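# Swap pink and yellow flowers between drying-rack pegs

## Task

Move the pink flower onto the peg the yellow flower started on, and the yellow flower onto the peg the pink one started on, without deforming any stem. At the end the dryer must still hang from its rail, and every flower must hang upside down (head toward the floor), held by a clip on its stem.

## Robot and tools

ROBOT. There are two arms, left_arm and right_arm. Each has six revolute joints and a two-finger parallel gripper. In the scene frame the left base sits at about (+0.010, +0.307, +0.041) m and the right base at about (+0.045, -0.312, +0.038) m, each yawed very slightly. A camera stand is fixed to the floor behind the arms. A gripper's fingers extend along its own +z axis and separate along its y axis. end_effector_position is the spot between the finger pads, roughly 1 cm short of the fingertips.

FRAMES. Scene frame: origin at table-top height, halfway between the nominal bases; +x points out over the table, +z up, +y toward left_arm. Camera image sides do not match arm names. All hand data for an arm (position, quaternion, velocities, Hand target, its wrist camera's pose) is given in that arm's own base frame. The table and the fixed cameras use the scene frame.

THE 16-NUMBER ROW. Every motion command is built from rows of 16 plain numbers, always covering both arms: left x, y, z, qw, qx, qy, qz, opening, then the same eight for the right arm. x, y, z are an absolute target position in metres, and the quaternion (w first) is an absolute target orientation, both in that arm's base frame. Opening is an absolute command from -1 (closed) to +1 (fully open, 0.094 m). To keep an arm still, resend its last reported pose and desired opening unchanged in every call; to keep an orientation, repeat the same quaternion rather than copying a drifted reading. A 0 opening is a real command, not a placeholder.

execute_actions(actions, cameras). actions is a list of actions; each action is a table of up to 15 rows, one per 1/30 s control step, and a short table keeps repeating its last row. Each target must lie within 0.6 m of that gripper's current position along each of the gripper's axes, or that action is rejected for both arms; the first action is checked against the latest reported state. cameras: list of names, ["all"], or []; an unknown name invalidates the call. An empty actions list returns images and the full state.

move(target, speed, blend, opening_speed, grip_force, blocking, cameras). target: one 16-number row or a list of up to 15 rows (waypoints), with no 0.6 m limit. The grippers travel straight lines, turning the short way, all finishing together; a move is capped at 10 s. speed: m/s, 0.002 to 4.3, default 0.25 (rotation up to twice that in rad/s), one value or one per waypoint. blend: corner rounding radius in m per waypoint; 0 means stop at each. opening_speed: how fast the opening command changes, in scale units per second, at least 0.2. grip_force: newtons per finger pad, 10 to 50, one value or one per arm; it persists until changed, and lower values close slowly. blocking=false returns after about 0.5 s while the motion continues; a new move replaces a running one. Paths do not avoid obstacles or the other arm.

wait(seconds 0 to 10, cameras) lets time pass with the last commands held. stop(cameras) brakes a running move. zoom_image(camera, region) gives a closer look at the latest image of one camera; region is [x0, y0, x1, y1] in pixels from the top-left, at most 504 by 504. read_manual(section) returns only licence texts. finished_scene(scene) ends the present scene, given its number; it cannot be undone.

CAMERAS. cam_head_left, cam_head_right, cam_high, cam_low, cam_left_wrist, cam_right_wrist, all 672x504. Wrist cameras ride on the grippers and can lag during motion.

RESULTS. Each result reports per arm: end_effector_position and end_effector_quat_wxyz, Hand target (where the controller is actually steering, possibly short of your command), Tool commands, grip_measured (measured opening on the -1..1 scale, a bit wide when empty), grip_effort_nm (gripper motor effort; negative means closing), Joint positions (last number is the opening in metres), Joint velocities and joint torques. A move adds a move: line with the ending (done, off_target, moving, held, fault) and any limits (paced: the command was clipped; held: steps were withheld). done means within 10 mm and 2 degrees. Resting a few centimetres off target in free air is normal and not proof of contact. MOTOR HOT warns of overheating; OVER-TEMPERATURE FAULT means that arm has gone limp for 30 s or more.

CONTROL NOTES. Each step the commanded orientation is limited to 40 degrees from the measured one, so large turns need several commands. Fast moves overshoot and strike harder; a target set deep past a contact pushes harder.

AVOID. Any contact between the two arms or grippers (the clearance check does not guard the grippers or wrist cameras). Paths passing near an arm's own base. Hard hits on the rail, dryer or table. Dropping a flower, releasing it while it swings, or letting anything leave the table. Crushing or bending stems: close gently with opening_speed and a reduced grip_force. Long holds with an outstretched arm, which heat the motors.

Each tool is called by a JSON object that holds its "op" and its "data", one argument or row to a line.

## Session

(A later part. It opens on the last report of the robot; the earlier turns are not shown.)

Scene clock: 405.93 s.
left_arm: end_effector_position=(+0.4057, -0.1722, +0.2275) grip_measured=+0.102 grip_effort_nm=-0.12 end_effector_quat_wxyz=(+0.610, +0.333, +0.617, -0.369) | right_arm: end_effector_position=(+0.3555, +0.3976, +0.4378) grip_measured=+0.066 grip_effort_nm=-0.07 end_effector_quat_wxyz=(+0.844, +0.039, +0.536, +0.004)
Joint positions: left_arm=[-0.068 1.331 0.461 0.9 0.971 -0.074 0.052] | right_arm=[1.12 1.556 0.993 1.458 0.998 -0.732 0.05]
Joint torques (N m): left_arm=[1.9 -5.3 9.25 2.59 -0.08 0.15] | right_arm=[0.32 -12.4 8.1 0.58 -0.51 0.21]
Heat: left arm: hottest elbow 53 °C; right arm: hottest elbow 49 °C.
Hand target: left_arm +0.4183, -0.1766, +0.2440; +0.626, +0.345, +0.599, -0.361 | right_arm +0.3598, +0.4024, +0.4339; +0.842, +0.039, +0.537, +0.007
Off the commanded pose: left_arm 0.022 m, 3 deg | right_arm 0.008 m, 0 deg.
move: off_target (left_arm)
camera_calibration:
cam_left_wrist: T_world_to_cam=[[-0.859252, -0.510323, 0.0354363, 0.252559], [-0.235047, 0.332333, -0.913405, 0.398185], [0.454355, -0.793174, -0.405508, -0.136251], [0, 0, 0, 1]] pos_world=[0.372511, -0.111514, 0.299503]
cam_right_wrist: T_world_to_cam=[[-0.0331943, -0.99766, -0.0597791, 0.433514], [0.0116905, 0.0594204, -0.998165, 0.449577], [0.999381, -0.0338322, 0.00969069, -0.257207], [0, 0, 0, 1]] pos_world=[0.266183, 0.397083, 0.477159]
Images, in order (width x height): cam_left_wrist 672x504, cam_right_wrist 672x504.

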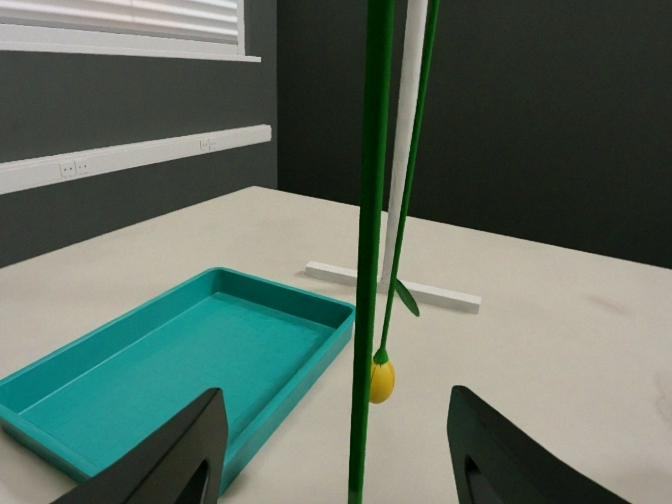

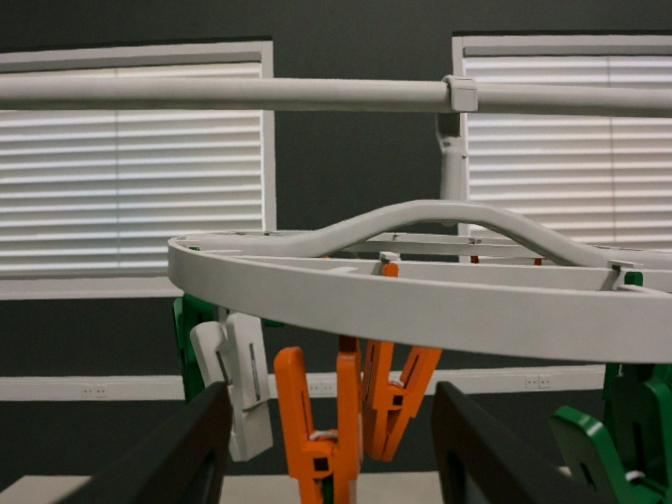

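{"op": "move", "data": {
  "target": [0.4194, -0.1884, 0.2430, 0.6261, 0.3455, 0.5983, -0.3615, 0.1, 0.3935, 0.4059, 0.4302, 0.8424, 0.0390, 0.5373, 0.0070, 0.064],
  "speed": 0.1,
  "cameras": ["cam_left_wrist", "cam_right_wrist"]
}}

{"op": "zoom_image", "data": {
  "camera": "cam_left_wrist",
  "region": [180, 252, 500, 504]
}}

{"op": "zoom_image", "data": {
  "camera": "cam_right_wrist",
  "region": [180, 300, 480, 504]
}}

Scene clock: 424.43 s.
left_arm: end_effector_position=(+0.4053, -0.1828, +0.2255) grip_measured=+0.102 grip_effort_nm=-0.12 end_effector_quat_wxyz=(+0.609, +0.333, +0.618, -0.369) | right_arm: end_effector_position=(+0.3856, +0.3993, +0.4159) grip_measured=+0.066 grip_effort_nm=-0.08 end_effector_quat_wxyz=(+0.839, +0.023, +0.544, -0.005)
Joint positions: left_arm=[-0.102 1.337 0.461 0.9 0.937 -0.071 0.052] | right_arm=[1.063 1.592 0.993 1.386 0.958 -0.652 0.05]
Joint torques (N m): left_arm=[1.85 -5.36 9.37 2.61 -0.08 0.17] | right_arm=[-0.03 -13.33 11.02 0.77 -0.47 0.19]
Heat: left arm: hottest elbow 53 °C; right arm: hottest elbow 47 °C.
Hand target: left_arm +0.4182, -0.1880, +0.2430; +0.626, +0.345, +0.598, -0.362 | right_arm +0.3927, +0.4051, +0.4300; +0.843, +0.039, +0.537, +0.007
Off the commanded pose: left_arm 0.023 m, 3 deg | right_arm 0.018 m, 2 deg.
move: off_target (left_arm, right_arm)
camera_calibration:
cam_left_wrist: T_world_to_cam=[[-0.858896, -0.510739, 0.0380016, 0.246183], [-0.23831, 0.332875, -0.912361, 0.400926], [0.453328, -0.792679, -0.407619, -0.144311], [0, 0, 0, 1]] pos_world=[0.37241, -0.122115, 0.29761]
cam_right_wrist: T_world_to_cam=[[-0.0308968, -0.999272, -0.0223808, 0.419109], [-0.00740862, 0.0226198, -0.999717, 0.449917], [0.999495, -0.0307222, -0.0081021, -0.280951], [0, 0, 0, 1]] pos_world=[0.297092, 0.399995, 0.456893]
Images, in order (width x height): cam_left_wrist 672x504, cam_right_wrist 672x504.

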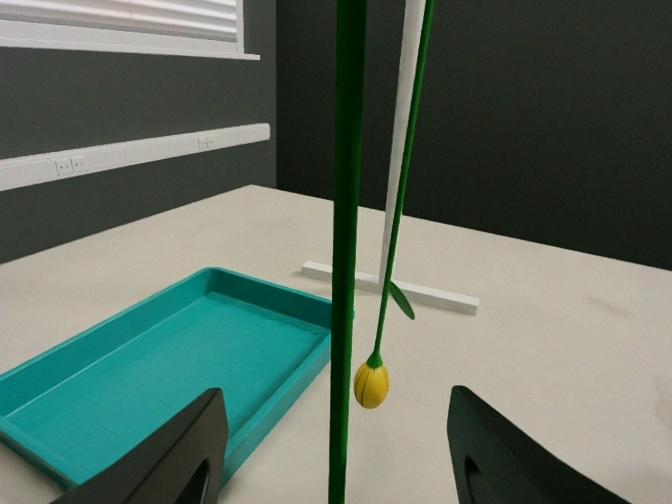

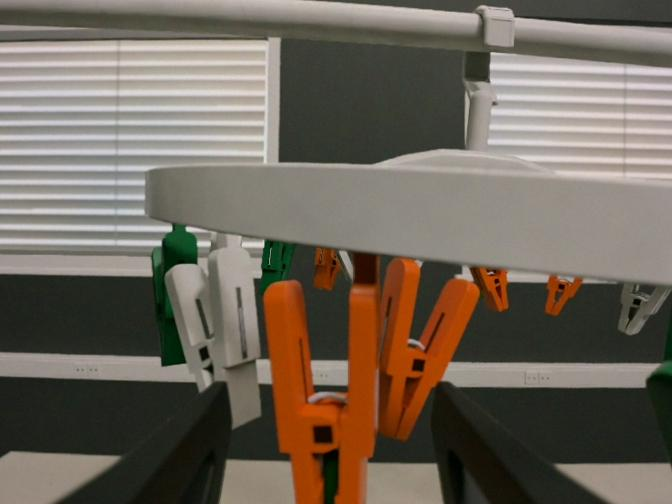

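Scaled by 1.575 from the camera's 672x504 image, which has a finer 960x720 frame.

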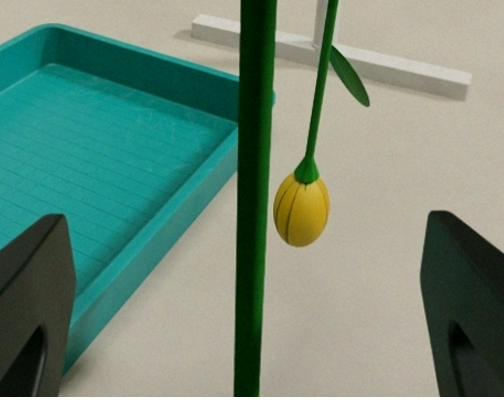

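Scaled by 1.680 from the camera's 672x504 image, which has a finer 960x720 frame.

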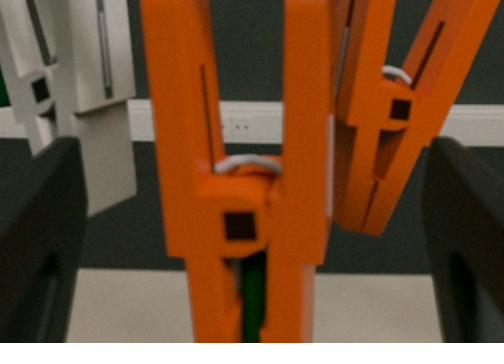

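{"op": "move", "data": {
  "target": [0.4194, -0.1884, 0.2430, 0.6261, 0.3455, 0.5983, -0.3615, 0.1, 0.3960, 0.4084, 0.4495, 0.8424, 0.0390, 0.5373, 0.0070, 0.064],
  "speed": 0.08,
  "cameras": ["cam_right_wrist", "cam_low", "cam_head_left", "cam_head_right"]
}}

{"op": "zoom_image", "data": {
  "camera": "cam_low",
  "region": [180, 80, 330, 280]
}}

{"op": "zoom_image", "data": {
  "camera": "cam_right_wrist",
  "region": [180, 300, 480, 504]
}}

Scene clock: 434.87 s.
left_arm: end_effector_position=(+0.4053, -0.1828, +0.2255) grip_measured=+0.102 grip_effort_nm=-0.11 end_effector_quat_wxyz=(+0.609, +0.333, +0.618, -0.369) | right_arm: end_effector_position=(+0.3901, +0.4078, +0.4234) grip_measured=+0.066 grip_effort_nm=-0.08 end_effector_quat_wxyz=(+0.836, +0.014, +0.548, -0.009)
Joint positions: left_arm=[-0.102 1.337 0.461 0.9 0.937 -0.071 0.052] | right_arm=[1.063 1.592 1.025 1.331 0.956 -0.65 0.05]
Joint torques (N m): left_arm=[1.85 -5.36 9.37 2.62 -0.08 0.17] | right_arm=[-0.03 -15.44 11.22 0.84 -0.45 0.2]
Heat: left arm: hottest elbow 53 °C; right arm: hottest elbow 47 °C.
Hand target: left_arm +0.4182, -0.1880, +0.2430; +0.626, +0.345, +0.598, -0.362 | right_arm +0.3948, +0.4072, +0.4491; +0.843, +0.039, +0.537, +0.007
Off the commanded pose: left_arm 0.023 m, 3 deg | right_arm 0.027 m, 4 deg.
move: off_target (left_arm, right_arm)
camera_calibration:
cam_right_wrist: T_world_to_cam=[[-0.0290429, -0.999572, -0.00360932, 0.419477], [-0.0175395, 0.0041199, -0.999838, 0.468845], [0.999424, -0.0289749, -0.0176517, -0.281753], [0, 0, 0, 1]] pos_world=[0.301997, 0.409202, 0.465309]
Images, in order (width x height): cam_head_left 672x504, cam_head_right 672x504, cam_low 672x504, cam_right_wrist 672x504.

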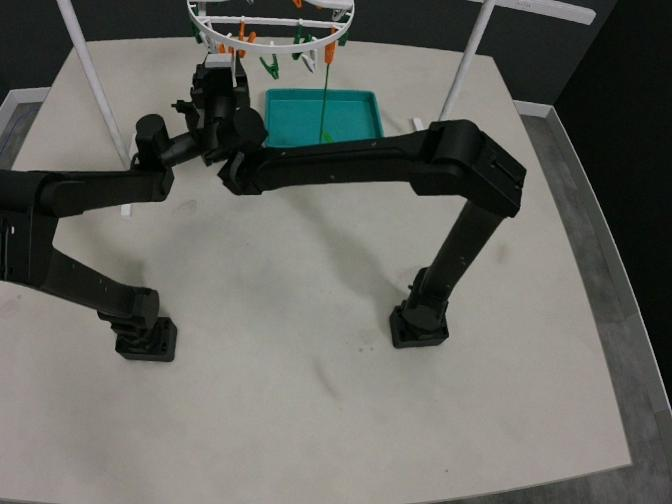

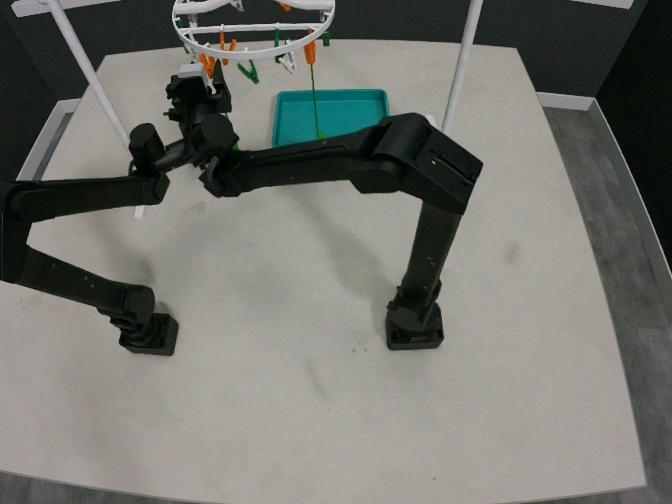

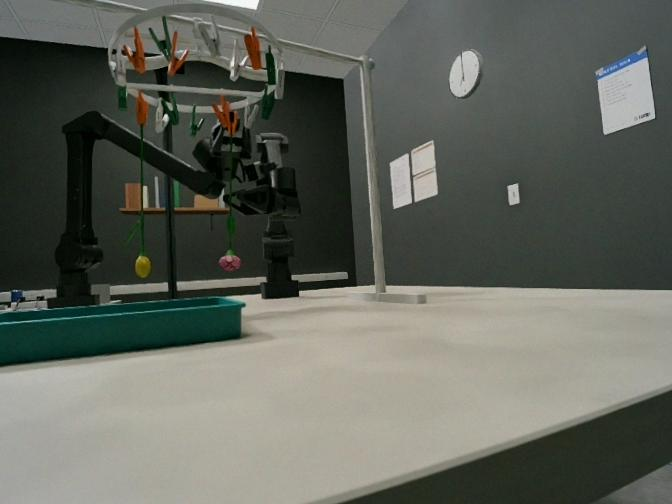

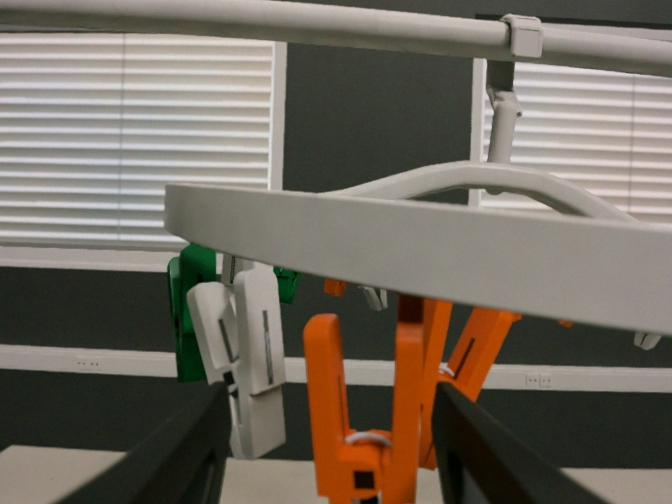

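Scaled by 2.520 from the camera's 672x504 image, which has a finer 960x720 frame.

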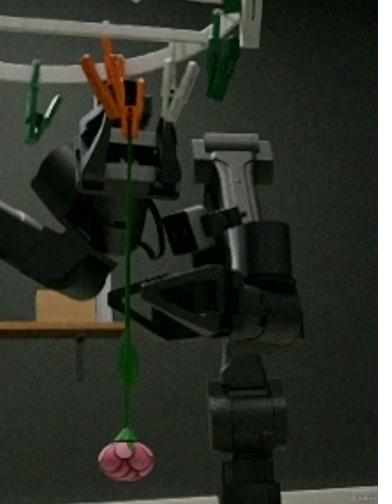

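Scaled by 1.680 from the camera's 672x504 image, which has a finer 960x720 frame.

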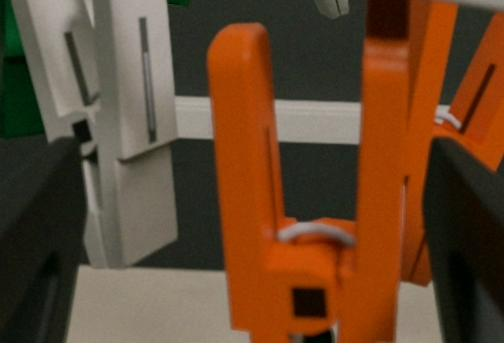

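{"op": "move", "data": {
  "target": [0.4235, -0.1950, 0.2430, 0.6261, 0.3455, 0.5983, -0.3615, 0.1, 0.3950, 0.4000, 0.4620, 0.8424, 0.0390, 0.5373, 0.0070, 0.064],
  "speed": 0.08,
  "cameras": ["cam_right_wrist", "cam_left_wrist", "cam_low"]
}}

{"op": "zoom_image", "data": {
  "camera": "cam_low",
  "region": [180, 80, 330, 280]
}}

{"op": "zoom_image", "data": {
  "camera": "cam_right_wrist",
  "region": [180, 300, 480, 504]
}}

Scene clock: 445.03 s.
left_arm: end_effector_position=(+0.4101, -0.1890, +0.2266) grip_measured=+0.102 grip_effort_nm=-0.12 end_effector_quat_wxyz=(+0.610, +0.333, +0.617, -0.369) | right_arm: end_effector_position=(+0.3888, +0.4001, +0.4393) grip_measured=+0.066 grip_effort_nm=-0.08 end_effector_quat_wxyz=(+0.837, +0.017, +0.547, -0.007)
Joint positions: left_arm=[-0.12 1.349 0.475 0.9 0.919 -0.07 0.052] | right_arm=[1.057 1.553 1.025 1.293 0.952 -0.641 0.05]
Joint torques (N m): left_arm=[1.85 -5.54 9.33 2.55 -0.08 0.18] | right_arm=[-0.03 -14.92 11.1 0.8 -0.44 0.18]
Heat: left arm: hottest elbow 53 °C; right arm: hottest elbow 48 °C.
Hand target: left_arm +0.4224, -0.1946, +0.2430; +0.626, +0.345, +0.598, -0.361 | right_arm +0.3941, +0.3990, +0.4615; +0.843, +0.039, +0.537, +0.007
Off the commanded pose: left_arm 0.022 m, 3 deg | right_arm 0.024 m, 3 deg.
move: off_target (left_arm, right_arm)
camera_calibration:
cam_left_wrist: T_world_to_cam=[[-0.858848, -0.511017, 0.0352388, 0.247563], [-0.235557, 0.332929, -0.913056, 0.40418], [0.454855, -0.792477, -0.406309, -0.15188], [0, 0, 0, 1]] pos_world=[0.37691, -0.128416, 0.298605]
cam_right_wrist: T_world_to_cam=[[-0.0278463, -0.999557, -0.0105249, 0.414255], [-0.014262, 0.0109252, -0.999839, 0.480731], [0.99951, -0.0276917, -0.0145599, -0.282344], [0, 0, 0, 1]] pos_world=[0.300597, 0.401, 0.480903]
Images, in order (width x height): cam_low 672x504, cam_left_wrist 672x504, cam_right_wrist 672x504.

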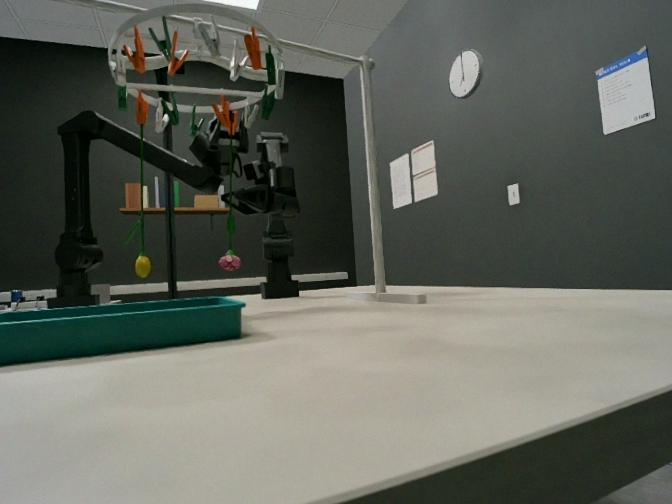

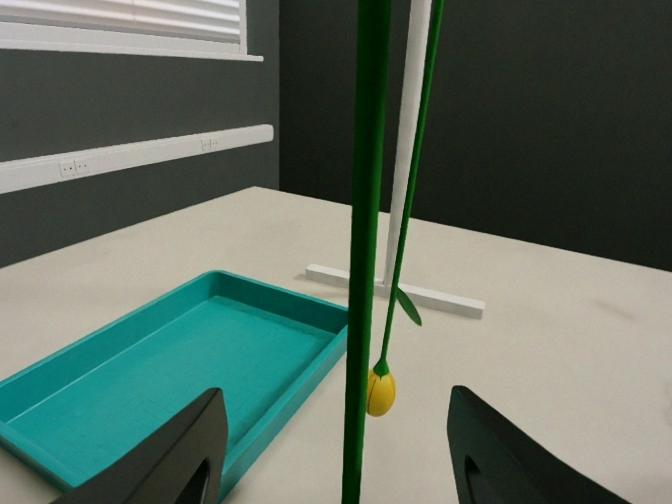

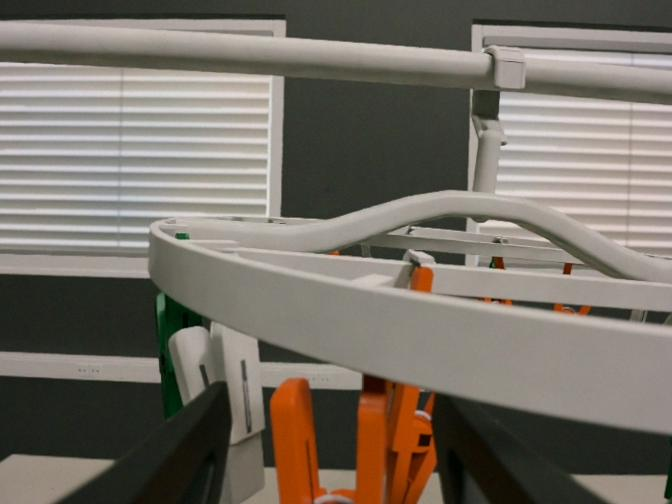

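Scaled by 2.520 from the camera's 672x504 image, which has a finer 960x720 frame.

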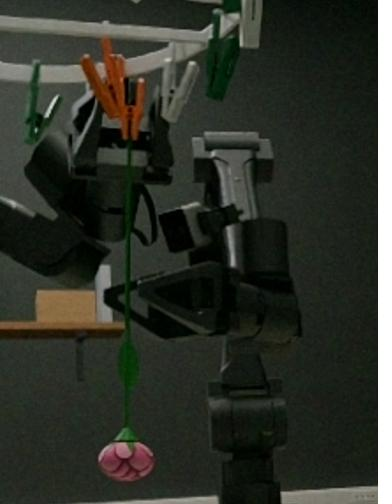

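Scaled by 1.680 from the camera's 672x504 image, which has a finer 960x720 frame.

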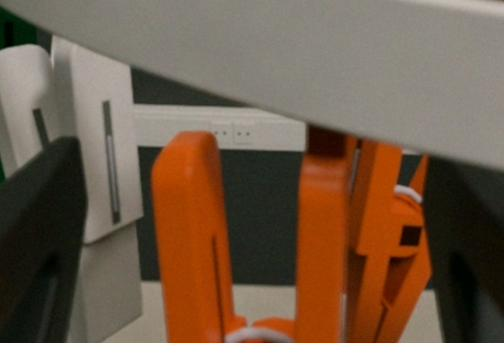

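{"op": "move", "data": {
  "target": [0.4190, -0.1976, 0.2430, 0.6261, 0.3455, 0.5983, -0.3615, 0.1, 0.3950, 0.4000, 0.4620, 0.8424, 0.0390, 0.5373, 0.0070, -0.34],
  "speed": 0.08,
  "opening_speed": 0.5,
  "cameras": ["cam_right_wrist", "cam_left_wrist"]
}}

{"op": "zoom_image", "data": {
  "camera": "cam_right_wrist",
  "region": [180, 300, 480, 504]
}}

Scene clock: 457.70 s.
left_arm: end_effector_position=(+0.4099, -0.1920, +0.2268) grip_measured=+0.102 grip_effort_nm=-0.12 end_effector_quat_wxyz=(+0.610, +0.333, +0.617, -0.368) | right_arm: end_effector_position=(+0.3888, +0.4001, +0.4393) grip_measured=-0.338 grip_effort_nm=-0.08 end_effector_quat_wxyz=(+0.837, +0.017, +0.547, -0.006)
Joint positions: left_arm=[-0.129 1.349 0.476 0.9 0.91 -0.069 0.052] | right_arm=[1.057 1.553 1.025 1.293 0.952 -0.641 0.031]
Joint torques (N m): left_arm=[1.79 -6.3 8.59 2.51 -0.08 0.18] | right_arm=[-0.26 -14.62 11.08 0.73 -0.45 0.2]
Heat: left arm: hottest elbow 51 °C; right arm: hottest elbow 49 °C.
Hand target: left_arm +0.4183, -0.1973, +0.2432; +0.626, +0.345, +0.598, -0.361 | right_arm +0.3941, +0.3990, +0.4615; +0.843, +0.039, +0.537, +0.007
Off the commanded pose: left_arm 0.019 m, 3 deg | right_arm 0.024 m, 3 deg.
move: off_target (left_arm, right_arm)
camera_calibration:
cam_left_wrist: T_world_to_cam=[[-0.858662, -0.511416, 0.0339534, 0.246026], [-0.234481, 0.333057, -0.913286, 0.404969], [0.45576, -0.792166, -0.405901, -0.154463], [0, 0, 0, 1]] pos_world=[0.376609, -0.131417, 0.298803]
cam_right_wrist: T_world_to_cam=[[-0.0277531, -0.999555, -0.0109261, 0.414419], [-0.0142467, 0.0113248, -0.999834, 0.480564], [0.999513, -0.0275929, -0.0145547, -0.282387], [0, 0, 0, 1]] pos_world=[0.300597, 0.401, 0.480902]
Images, in order (width x height): cam_left_wrist 672x504, cam_right_wrist 672x504.

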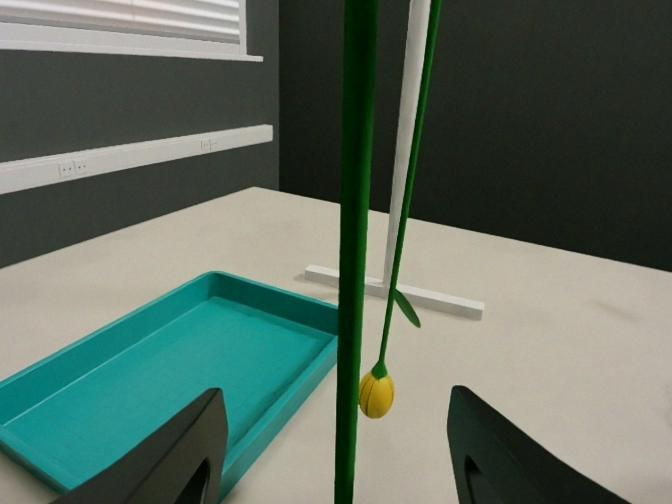

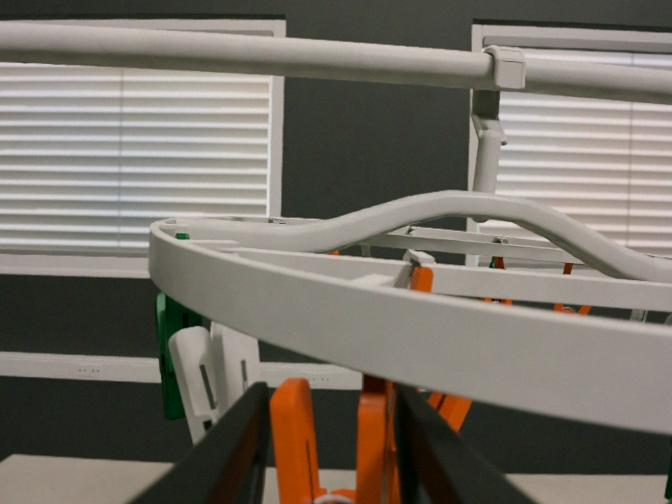

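Scaled by 1.680 from the camera's 672x504 image, which has a finer 960x720 frame.

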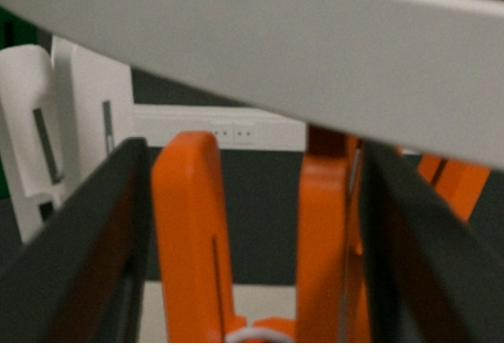

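{"op": "move", "data": {
  "target": [
    [0.4190, -0.1976, 0.2430, 0.6261, 0.3455, 0.5983, -0.3615, 0.1, 0.3950, 0.4000, 0.4620, 0.8424, 0.0390, 0.5373, 0.0070, -0.44],
    [0.4190, -0.1976, 0.2430, 0.6261, 0.3455, 0.5983, -0.3615, -1.0, 0.3950, 0.4000, 0.4620, 0.8424, 0.0390, 0.5373, 0.0070, -0.44]
  ],
  "speed": 0.08,
  "grip_force": [15, 50],
  "cameras": ["cam_right_wrist", "cam_left_wrist", "cam_low"]
}}

{"op": "zoom_image", "data": {
  "camera": "cam_low",
  "region": [180, 80, 330, 280]
}}

Scene clock: 472.00 s.
left_arm: end_effector_position=(+0.4098, -0.1921, +0.2268) grip_measured=-0.915 grip_effort_nm=-0.23 end_effector_quat_wxyz=(+0.611, +0.334, +0.617, -0.368) | right_arm: end_effector_position=(+0.3888, +0.4001, +0.4393) grip_measured=-0.437 grip_effort_nm=-0.18 end_effector_quat_wxyz=(+0.837, +0.017, +0.546, -0.006)
Joint positions: left_arm=[-0.129 1.349 0.476 0.9 0.91 -0.068 0.004] | right_arm=[1.057 1.553 1.025 1.293 0.951 -0.64 0.026]
Joint velocities: left_arm=[-0.015 0.005 -0.007 -0.012 0.081 0.007 -0.004] | right_arm=[within noise]
Joint torques (N m): left_arm=[1.79 -6.3 8.59 2.51 -0.08 0.17] | right_arm=[-0.21 -14.68 11.17 0.8 -0.43 0.19]
Heat: left arm: hottest elbow 49 °C; right arm: hottest elbow 50 °C.
Hand target: left_arm +0.4183, -0.1973, +0.2432; +0.626, +0.345, +0.598, -0.361 | right_arm +0.3941, +0.3990, +0.4615; +0.843, +0.039, +0.537, +0.007
Off the commanded pose: left_arm 0.019 m, 3 deg | right_arm 0.024 m, 3 deg.
grip_force (N): 15, 50
move: moving (left_arm; no rest 5 s after target 2's new opening was sent), off_target (right_arm); target 2's new opening was sent with left_arm's hand 0.019 m and 3 deg from that target
camera_calibration:
cam_left_wrist: T_world_to_cam=[[-0.858879, -0.511128, 0.0327836, 0.246222], [-0.233439, 0.33368, -0.913326, 0.404689], [0.455888, -0.792089, -0.405908, -0.154566], [0, 0, 0, 1]] pos_world=[0.37641, -0.131616, 0.298802]
cam_right_wrist: T_world_to_cam=[[-0.0273549, -0.999564, -0.0111383, 0.414405], [-0.014043, 0.0115256, -0.999835, 0.480422], [0.999527, -0.027194, -0.0143522, -0.282649], [0, 0, 0, 1]] pos_world=[0.300598, 0.401001, 0.480902]
Images, in order (width x height): cam_low 672x504, cam_left_wrist 672x504, cam_right_wrist 672x504.

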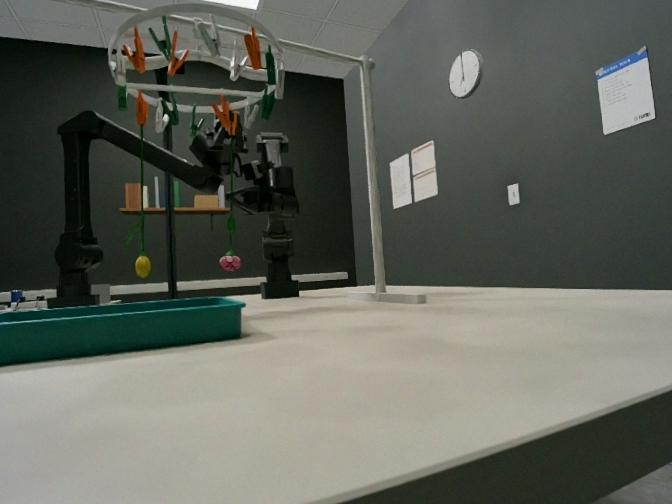

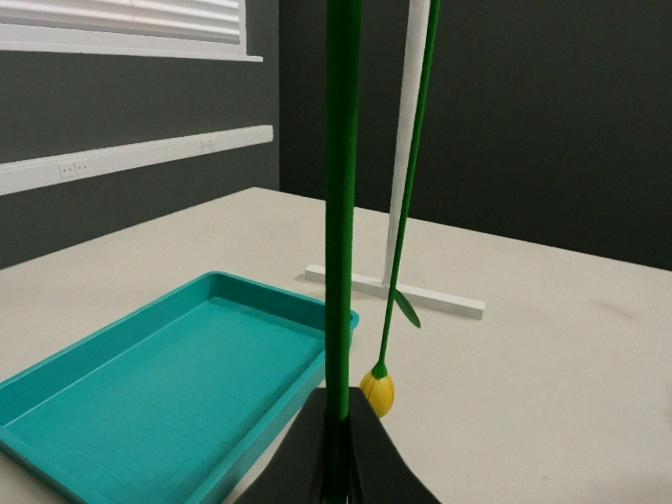

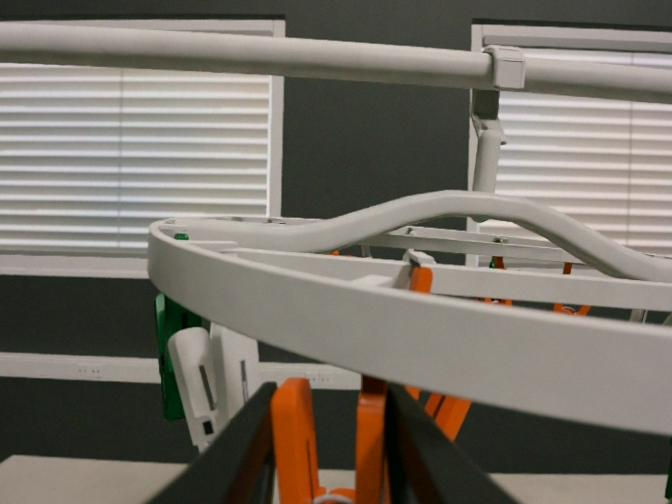

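Scaled by 2.520 from the camera's 672x504 image, which has a finer 960x720 frame.

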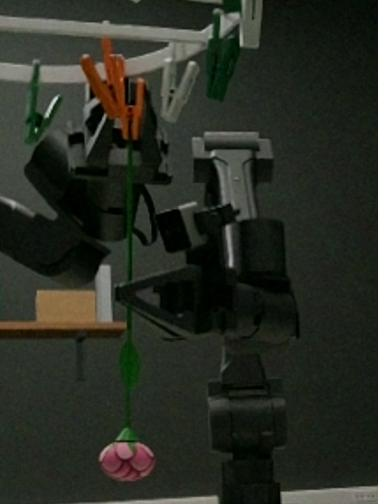

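{"op": "move", "data": {
  "target": [0.4190, -0.1976, 0.2430, 0.6261, 0.3455, 0.5983, -0.3615, -1.0, 0.3950, 0.4000, 0.4620, 0.8424, 0.0390, 0.5373, 0.0070, -0.66],
  "speed": 0.08,
  "opening_speed": 0.3,
  "cameras": ["cam_right_wrist", "cam_low", "cam_head_left"]
}}

{"op": "zoom_image", "data": {
  "camera": "cam_low",
  "region": [200, 80, 270, 150]
}}

{"op": "zoom_image", "data": {
  "camera": "cam_right_wrist",
  "region": [180, 300, 480, 504]
}}

Scene clock: 476.17 s.
left_arm: end_effector_position=(+0.4098, -0.1921, +0.2268) grip_measured=-0.920 grip_effort_nm=-0.42 end_effector_quat_wxyz=(+0.611, +0.334, +0.617, -0.368) | right_arm: end_effector_position=(+0.3904, +0.3984, +0.4397) grip_measured=-0.614 grip_effort_nm=-0.94 end_effector_quat_wxyz=(+0.837, +0.018, +0.546, -0.007)
Joint positions: left_arm=[-0.129 1.349 0.476 0.9 0.91 -0.067 0.004] | right_arm=[1.053 1.552 1.025 1.292 0.951 -0.639 0.018]
Joint torques (N m): left_arm=[1.9 -6.3 8.61 2.51 -0.07 0.16] | right_arm=[-0.09 -14.74 11.14 0.76 -0.4 0.19]
Heat: left arm: hottest elbow 49 °C; right arm: hottest elbow 50 °C.
Hand target: left_arm +0.4183, -0.1973, +0.2432; +0.626, +0.345, +0.598, -0.361 | right_arm +0.3942, +0.3991, +0.4616; +0.843, +0.039, +0.537, +0.007
Off the commanded pose: left_arm 0.019 m, 3 deg | right_arm 0.023 m, 3 deg.
grip_force (N): 15, 50
move: off_target (left_arm, right_arm)
camera_calibration:
cam_right_wrist: T_world_to_cam=[[-0.0304658, -0.999461, -0.0122113, 0.414464], [-0.0133602, 0.0126231, -0.999831, 0.480212], [0.999447, -0.0302975, -0.0137376, -0.283208], [0, 0, 0, 1]] pos_world=[0.302094, 0.399598, 0.481301]
Images, in order (width x height): cam_head_left 672x504, cam_low 672x504, cam_right_wrist 672x504.

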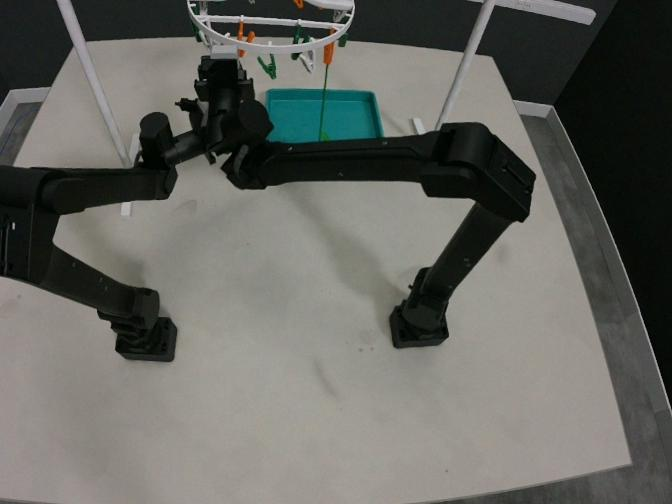

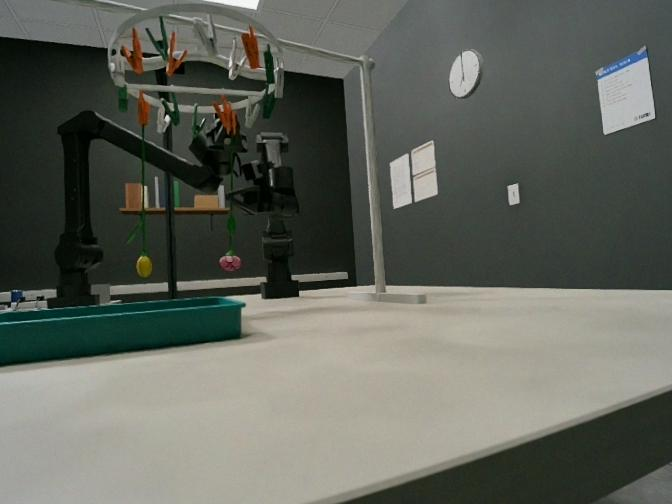

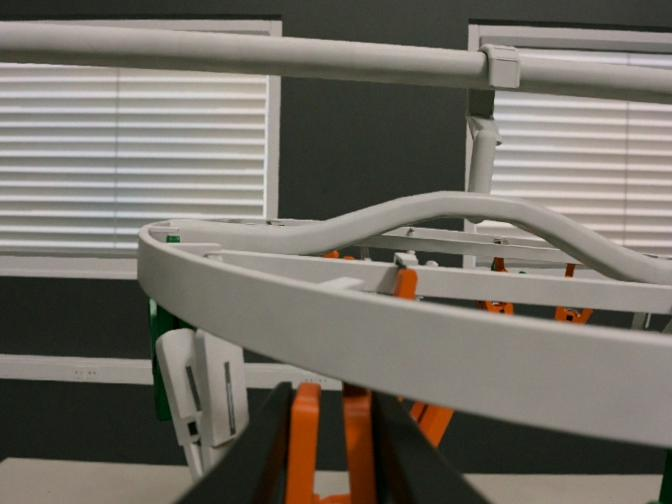

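Scaled by 7.200 from the camera's 672x504 image, which has a finer 960x720 frame.

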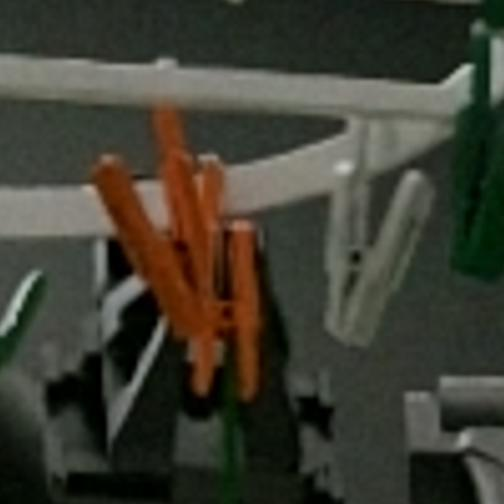

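Scaled by 1.680 from the camera's 672x504 image, which has a finer 960x720 frame.

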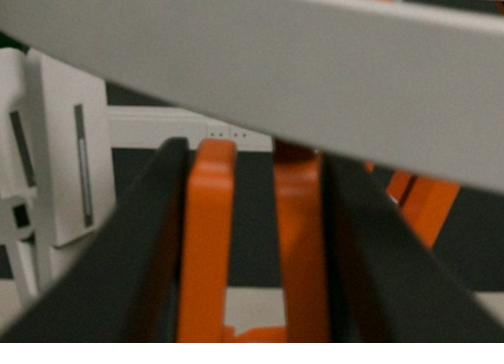

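{"op": "move", "data": {
  "target": [0.4190, -0.1976, 0.2080, 0.6261, 0.3455, 0.5983, -0.3615, -1.0, 0.3950, 0.4000, 0.4620, 0.8424, 0.0390, 0.5373, 0.0070, -0.66],
  "speed": 0.06,
  "cameras": ["cam_left_wrist", "cam_low"]
}}

{"op": "zoom_image", "data": {
  "camera": "cam_low",
  "region": [180, 80, 330, 280]
}}

{"op": "zoom_image", "data": {
  "camera": "cam_low",
  "region": [200, 80, 270, 150]
}}

Scene clock: 485.87 s.
left_arm: end_effector_position=(+0.4180, -0.1932, +0.2080) grip_measured=-0.920 grip_effort_nm=-0.42 end_effector_quat_wxyz=(+0.622, +0.340, +0.605, -0.362) | right_arm: end_effector_position=(+0.3904, +0.3981, +0.4401) grip_measured=-0.625 grip_effort_nm=-1.03 end_effector_quat_wxyz=(+0.838, +0.019, +0.546, -0.007)
Joint positions: left_arm=[-0.129 1.456 0.476 1.042 0.909 -0.063 0.004] | right_arm=[1.053 1.551 1.025 1.292 0.951 -0.639 0.018]
Joint torques (N m): left_arm=[1.85 -6.3 5.86 2.69 -0.09 0.12] | right_arm=[0.09 -14.39 11.15 0.8 -0.39 0.18]
Heat: left arm: hottest elbow 48 °C; right arm: hottest elbow 50 °C.
Hand target: left_arm +0.4190, -0.1975, +0.2081; +0.626, +0.346, +0.598, -0.361 | right_arm +0.3942, +0.3992, +0.4615; +0.843, +0.039, +0.537, +0.007
Off the commanded pose: left_arm 0.005 m, 1 deg | right_arm 0.022 m, 3 deg.
grip_force (N): 15, 50
move: off_target (right_arm)
camera_calibration:
cam_left_wrist: T_world_to_cam=[[-0.859256, -0.511542, 0.00167822, 0.259903], [-0.199092, 0.331396, -0.922247, 0.376918], [0.471212, -0.792781, -0.386598, -0.177299], [0, 0, 0, 1]] pos_world=[0.38191, -0.132517, 0.278632]
Images, in order (width x height): cam_low 672x504, cam_left_wrist 672x504.

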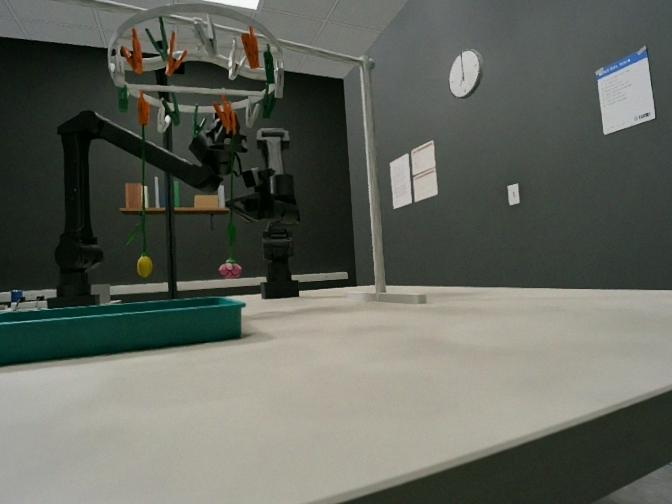

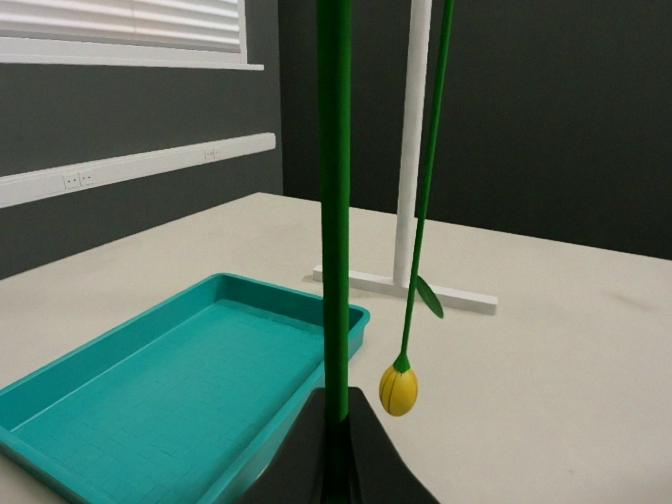

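Scaled by 2.520 from the camera's 672x504 image, which has a finer 960x720 frame.

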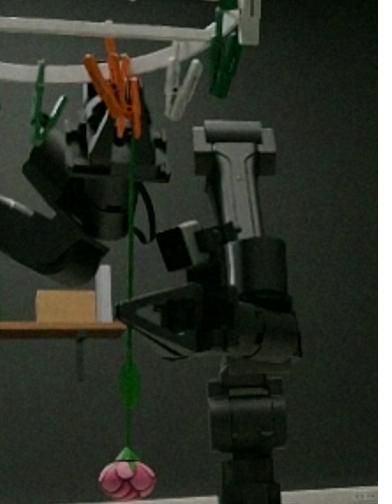

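Scaled by 7.200 from the camera's 672x504 image, which has a finer 960x720 frame.

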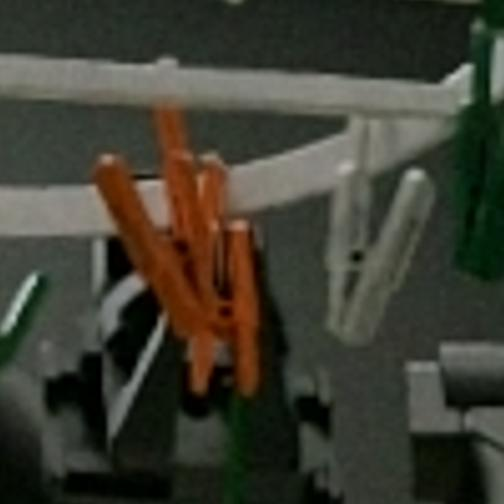

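{"op": "move", "data": {
  "target": [
    [0.4190, -0.1976, 0.1880, 0.6261, 0.3455, 0.5983, -0.3615, -1.0, 0.3950, 0.4000, 0.4620, 0.8424, 0.0390, 0.5373, 0.0070, -0.66],
    [0.3590, -0.0930, 0.1950, 0.6261, 0.3455, 0.5983, -0.3615, -1.0, 0.3950, 0.4000, 0.4620, 0.8424, 0.0390, 0.5373, 0.0070, -0.66]
  ],
  "speed": 0.12,
  "blend": [0.005, 0.0],
  "cameras": ["cam_left_wrist", "cam_low", "cam_head_left"]
}}

{"op": "zoom_image", "data": {
  "camera": "cam_low",
  "region": [180, 80, 330, 280]
}}

Scene clock: 541.53 s.
left_arm: end_effector_position=(+0.3600, -0.0961, +0.1898) grip_measured=-0.920 grip_effort_nm=-0.42 end_effector_quat_wxyz=(+0.619, +0.345, +0.603, -0.366) | right_arm: end_effector_position=(+0.3904, +0.3981, +0.4401) grip_measured=-0.625 grip_effort_nm=-1.03 end_effector_quat_wxyz=(+0.838, +0.019, +0.546, -0.007)
Joint positions: left_arm=[0.2 1.419 0.321 1.212 1.251 -0.124 0.004] | right_arm=[1.053 1.551 1.025 1.292 0.951 -0.639 0.018]
Joint torques (N m): left_arm=[3.25 -6.48 4.37 2.36 0.08 -0.04] | right_arm=[0.15 -14.74 11.12 0.76 -0.41 0.17]
Heat: left arm: hottest elbow 43 °C; right arm: hottest elbow 52 °C.
Hand target: left_arm +0.3591, -0.0931, +0.1950; +0.626, +0.346, +0.598, -0.361 | right_arm +0.3942, +0.3992, +0.4615; +0.843, +0.039, +0.537, +0.007
Off the commanded pose: left_arm 0.006 m, 1 deg | right_arm 0.022 m, 3 deg.
grip_force (N): 15, 50
move: off_target (right_arm)
camera_calibration:
cam_left_wrist: T_world_to_cam=[[-0.866559, -0.499072, 0.00137645, 0.263611], [-0.194741, 0.335594, -0.921657, 0.315065], [0.459512, -0.798939, -0.388002, -0.0762486], [0, 0, 0, 1]] pos_world=[0.324827, -0.0350911, 0.260434]
Images, in order (width x height): cam_head_left 672x504, cam_low 672x504, cam_left_wrist 672x504.

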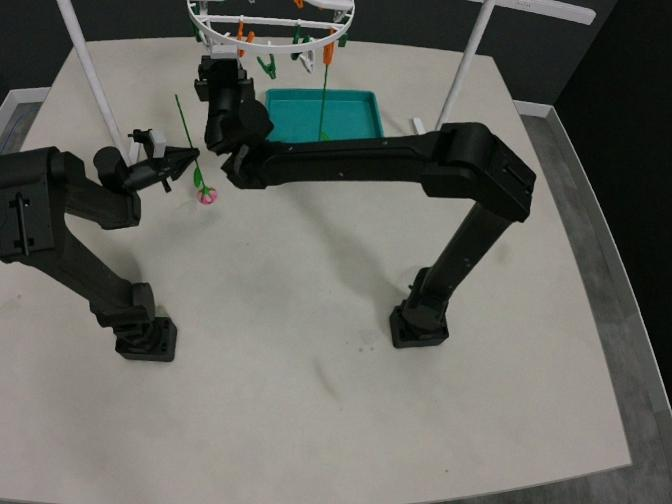

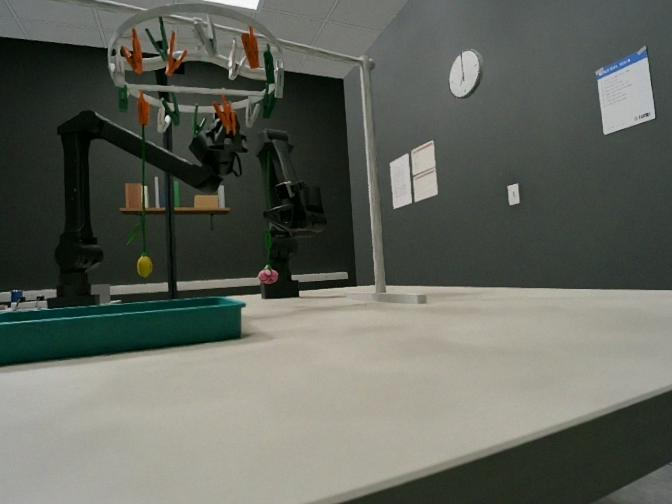

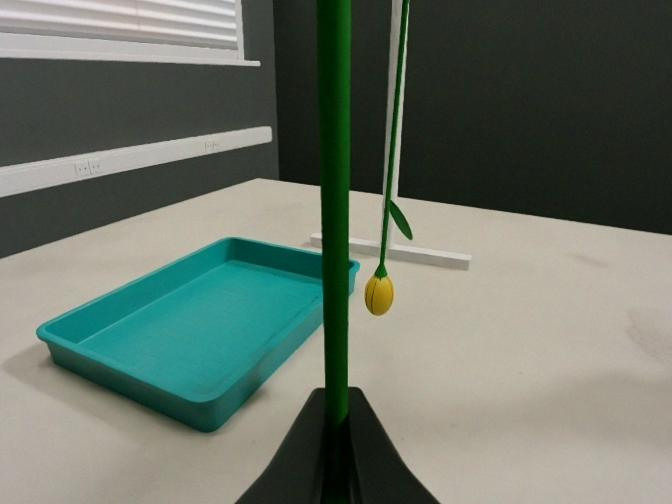

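Scaled by 2.520 from the camera's 672x504 image, which has a finer 960x720 frame.

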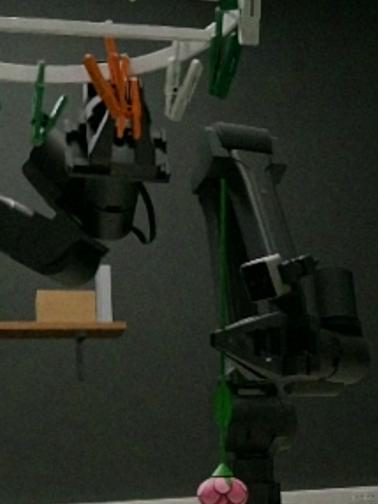

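{"op": "move", "data": {
  "target": [
    [0.3590, -0.0930, 0.1950, 0.6261, 0.3455, 0.5983, -0.3615, -1.0, 0.3950, 0.4000, 0.4620, 0.8424, 0.0390, 0.5373, 0.0070, -0.25],
    [0.3700, -0.0800, 0.1600, 0.3650, 0.2778, 0.8811, -0.1151, -1.0, 0.3300, 0.4000, 0.4340, 0.8424, 0.0390, 0.5373, 0.0070, -0.25],
    [0.3800, -0.0670, 0.0600, -0.0408, 0.0871, 0.9954, 0.0036, -1.0, 0.2900, 0.2200, 0.4300, 0.7912, -0.1500, 0.5540, 0.2200, -0.02],
    [0.3800, -0.0670, 0.0600, -0.0408, 0.0871, 0.9954, 0.0036, -1.0, 0.3900, 0.1240, 0.4300, 0.6671, -0.3325, 0.4847, 0.4577, -0.02]
  ],
  "speed": [0.1, 0.25, 0.3, 0.3],
  "opening_speed": 0.4,
  "blend": [0.0, 0.02, 0.03, 0.0],
  "cameras": ["cam_left_wrist", "cam_right_wrist", "cam_low", "cam_head_left"]
}}

Scene clock: 562.40 s.
left_arm: end_effector_position=(+0.3630, -0.0609, +0.0509) grip_measured=-0.920 grip_effort_nm=-0.42 end_effector_quat_wxyz=(-0.052, +0.087, +0.995, +0.002) | right_arm: end_effector_position=(+0.3811, +0.1263, +0.4112) grip_measured=-0.021 grip_effort_nm=0.08 end_effector_quat_wxyz=(+0.658, -0.326, +0.497, +0.462)
Joint positions: left_arm=[-0.163 1.538 0.944 -1.081 0.003 0.012 0.004] | right_arm=[-0.087 1.193 0.638 1.374 -1.157 0.806 0.046]
Joint torques (N m): left_arm=[1.9 -8.59 9.58 -0.2 -0.06 -0.06] | right_arm=[0.44 -5.42 11.21 1.43 0.53 0.19]
Heat: left arm: hottest elbow 45 °C; right arm: hottest elbow 50 °C.
Hand target: left_arm +0.3796, -0.0670, +0.0603; -0.040, +0.087, +0.995, +0.003 | right_arm +0.3889, +0.1239, +0.4295; +0.667, -0.332, +0.485, +0.457
Off the commanded pose: left_arm 0.020 m, 1 deg | right_arm 0.021 m, 2 deg.
grip_force (N): 15, 50
move: off_target (left_arm, right_arm); blend cut to 0 m at target 3
camera_calibration:
cam_left_wrist: T_world_to_cam=[[-0.187789, -0.982209, 0.000467509, 0.00832038], [-0.84332, 0.161479, 0.512578, 0.32757], [-0.503534, 0.0958623, -0.858641, 0.324736], [0, 0, 0, 1]] pos_world=[0.441324, -0.0758532, 0.110923]
cam_right_wrist: T_world_to_cam=[[0.933494, -0.357989, -0.0208084, -0.303057], [-0.0657685, -0.113877, -0.991316, 0.487332], [0.35251, 0.926756, -0.129848, -0.109187], [0, 0, 0, 1]] pos_world=[0.353443, 0.0481948, 0.462616]
Images, in order (width x height): cam_head_left 672x504, cam_low 672x504, cam_left_wrist 672x504, cam_right_wrist 672x504.

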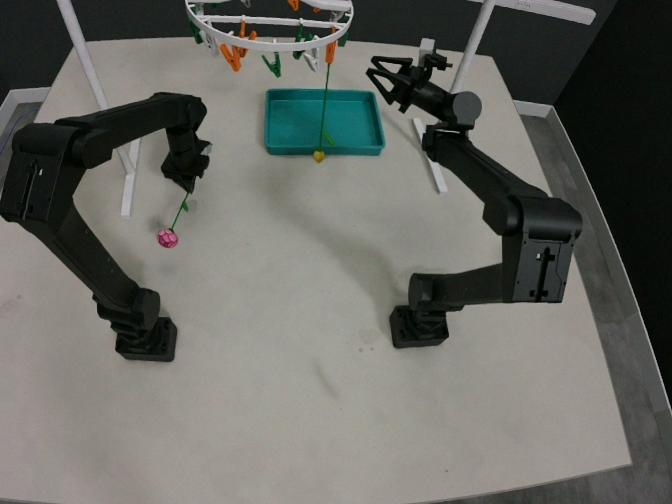

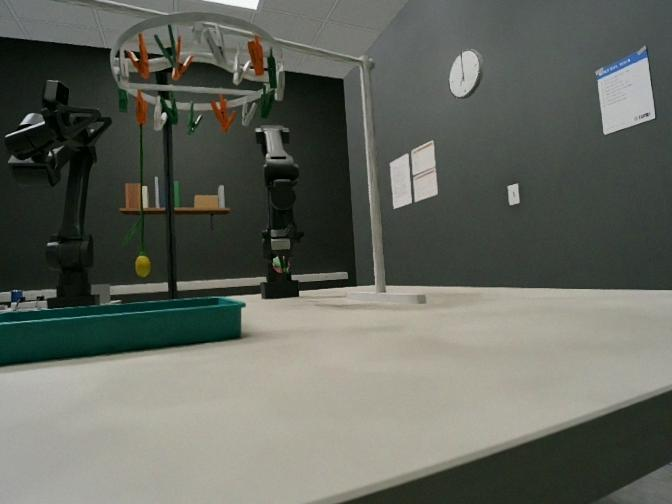

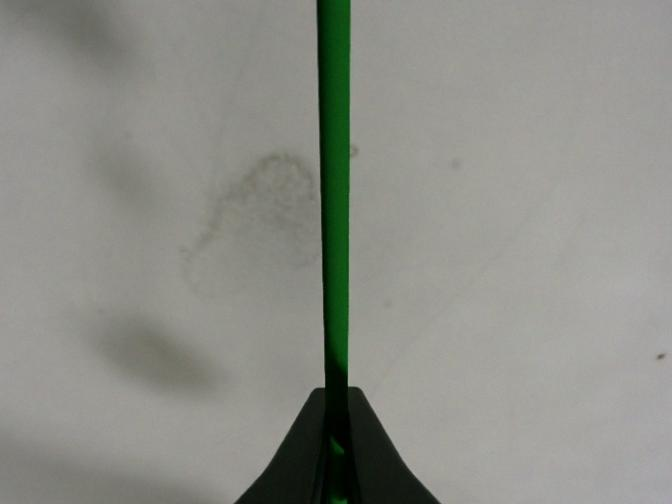

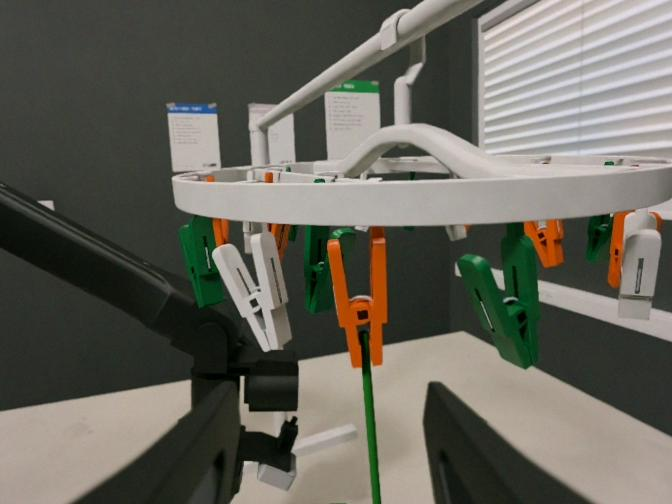

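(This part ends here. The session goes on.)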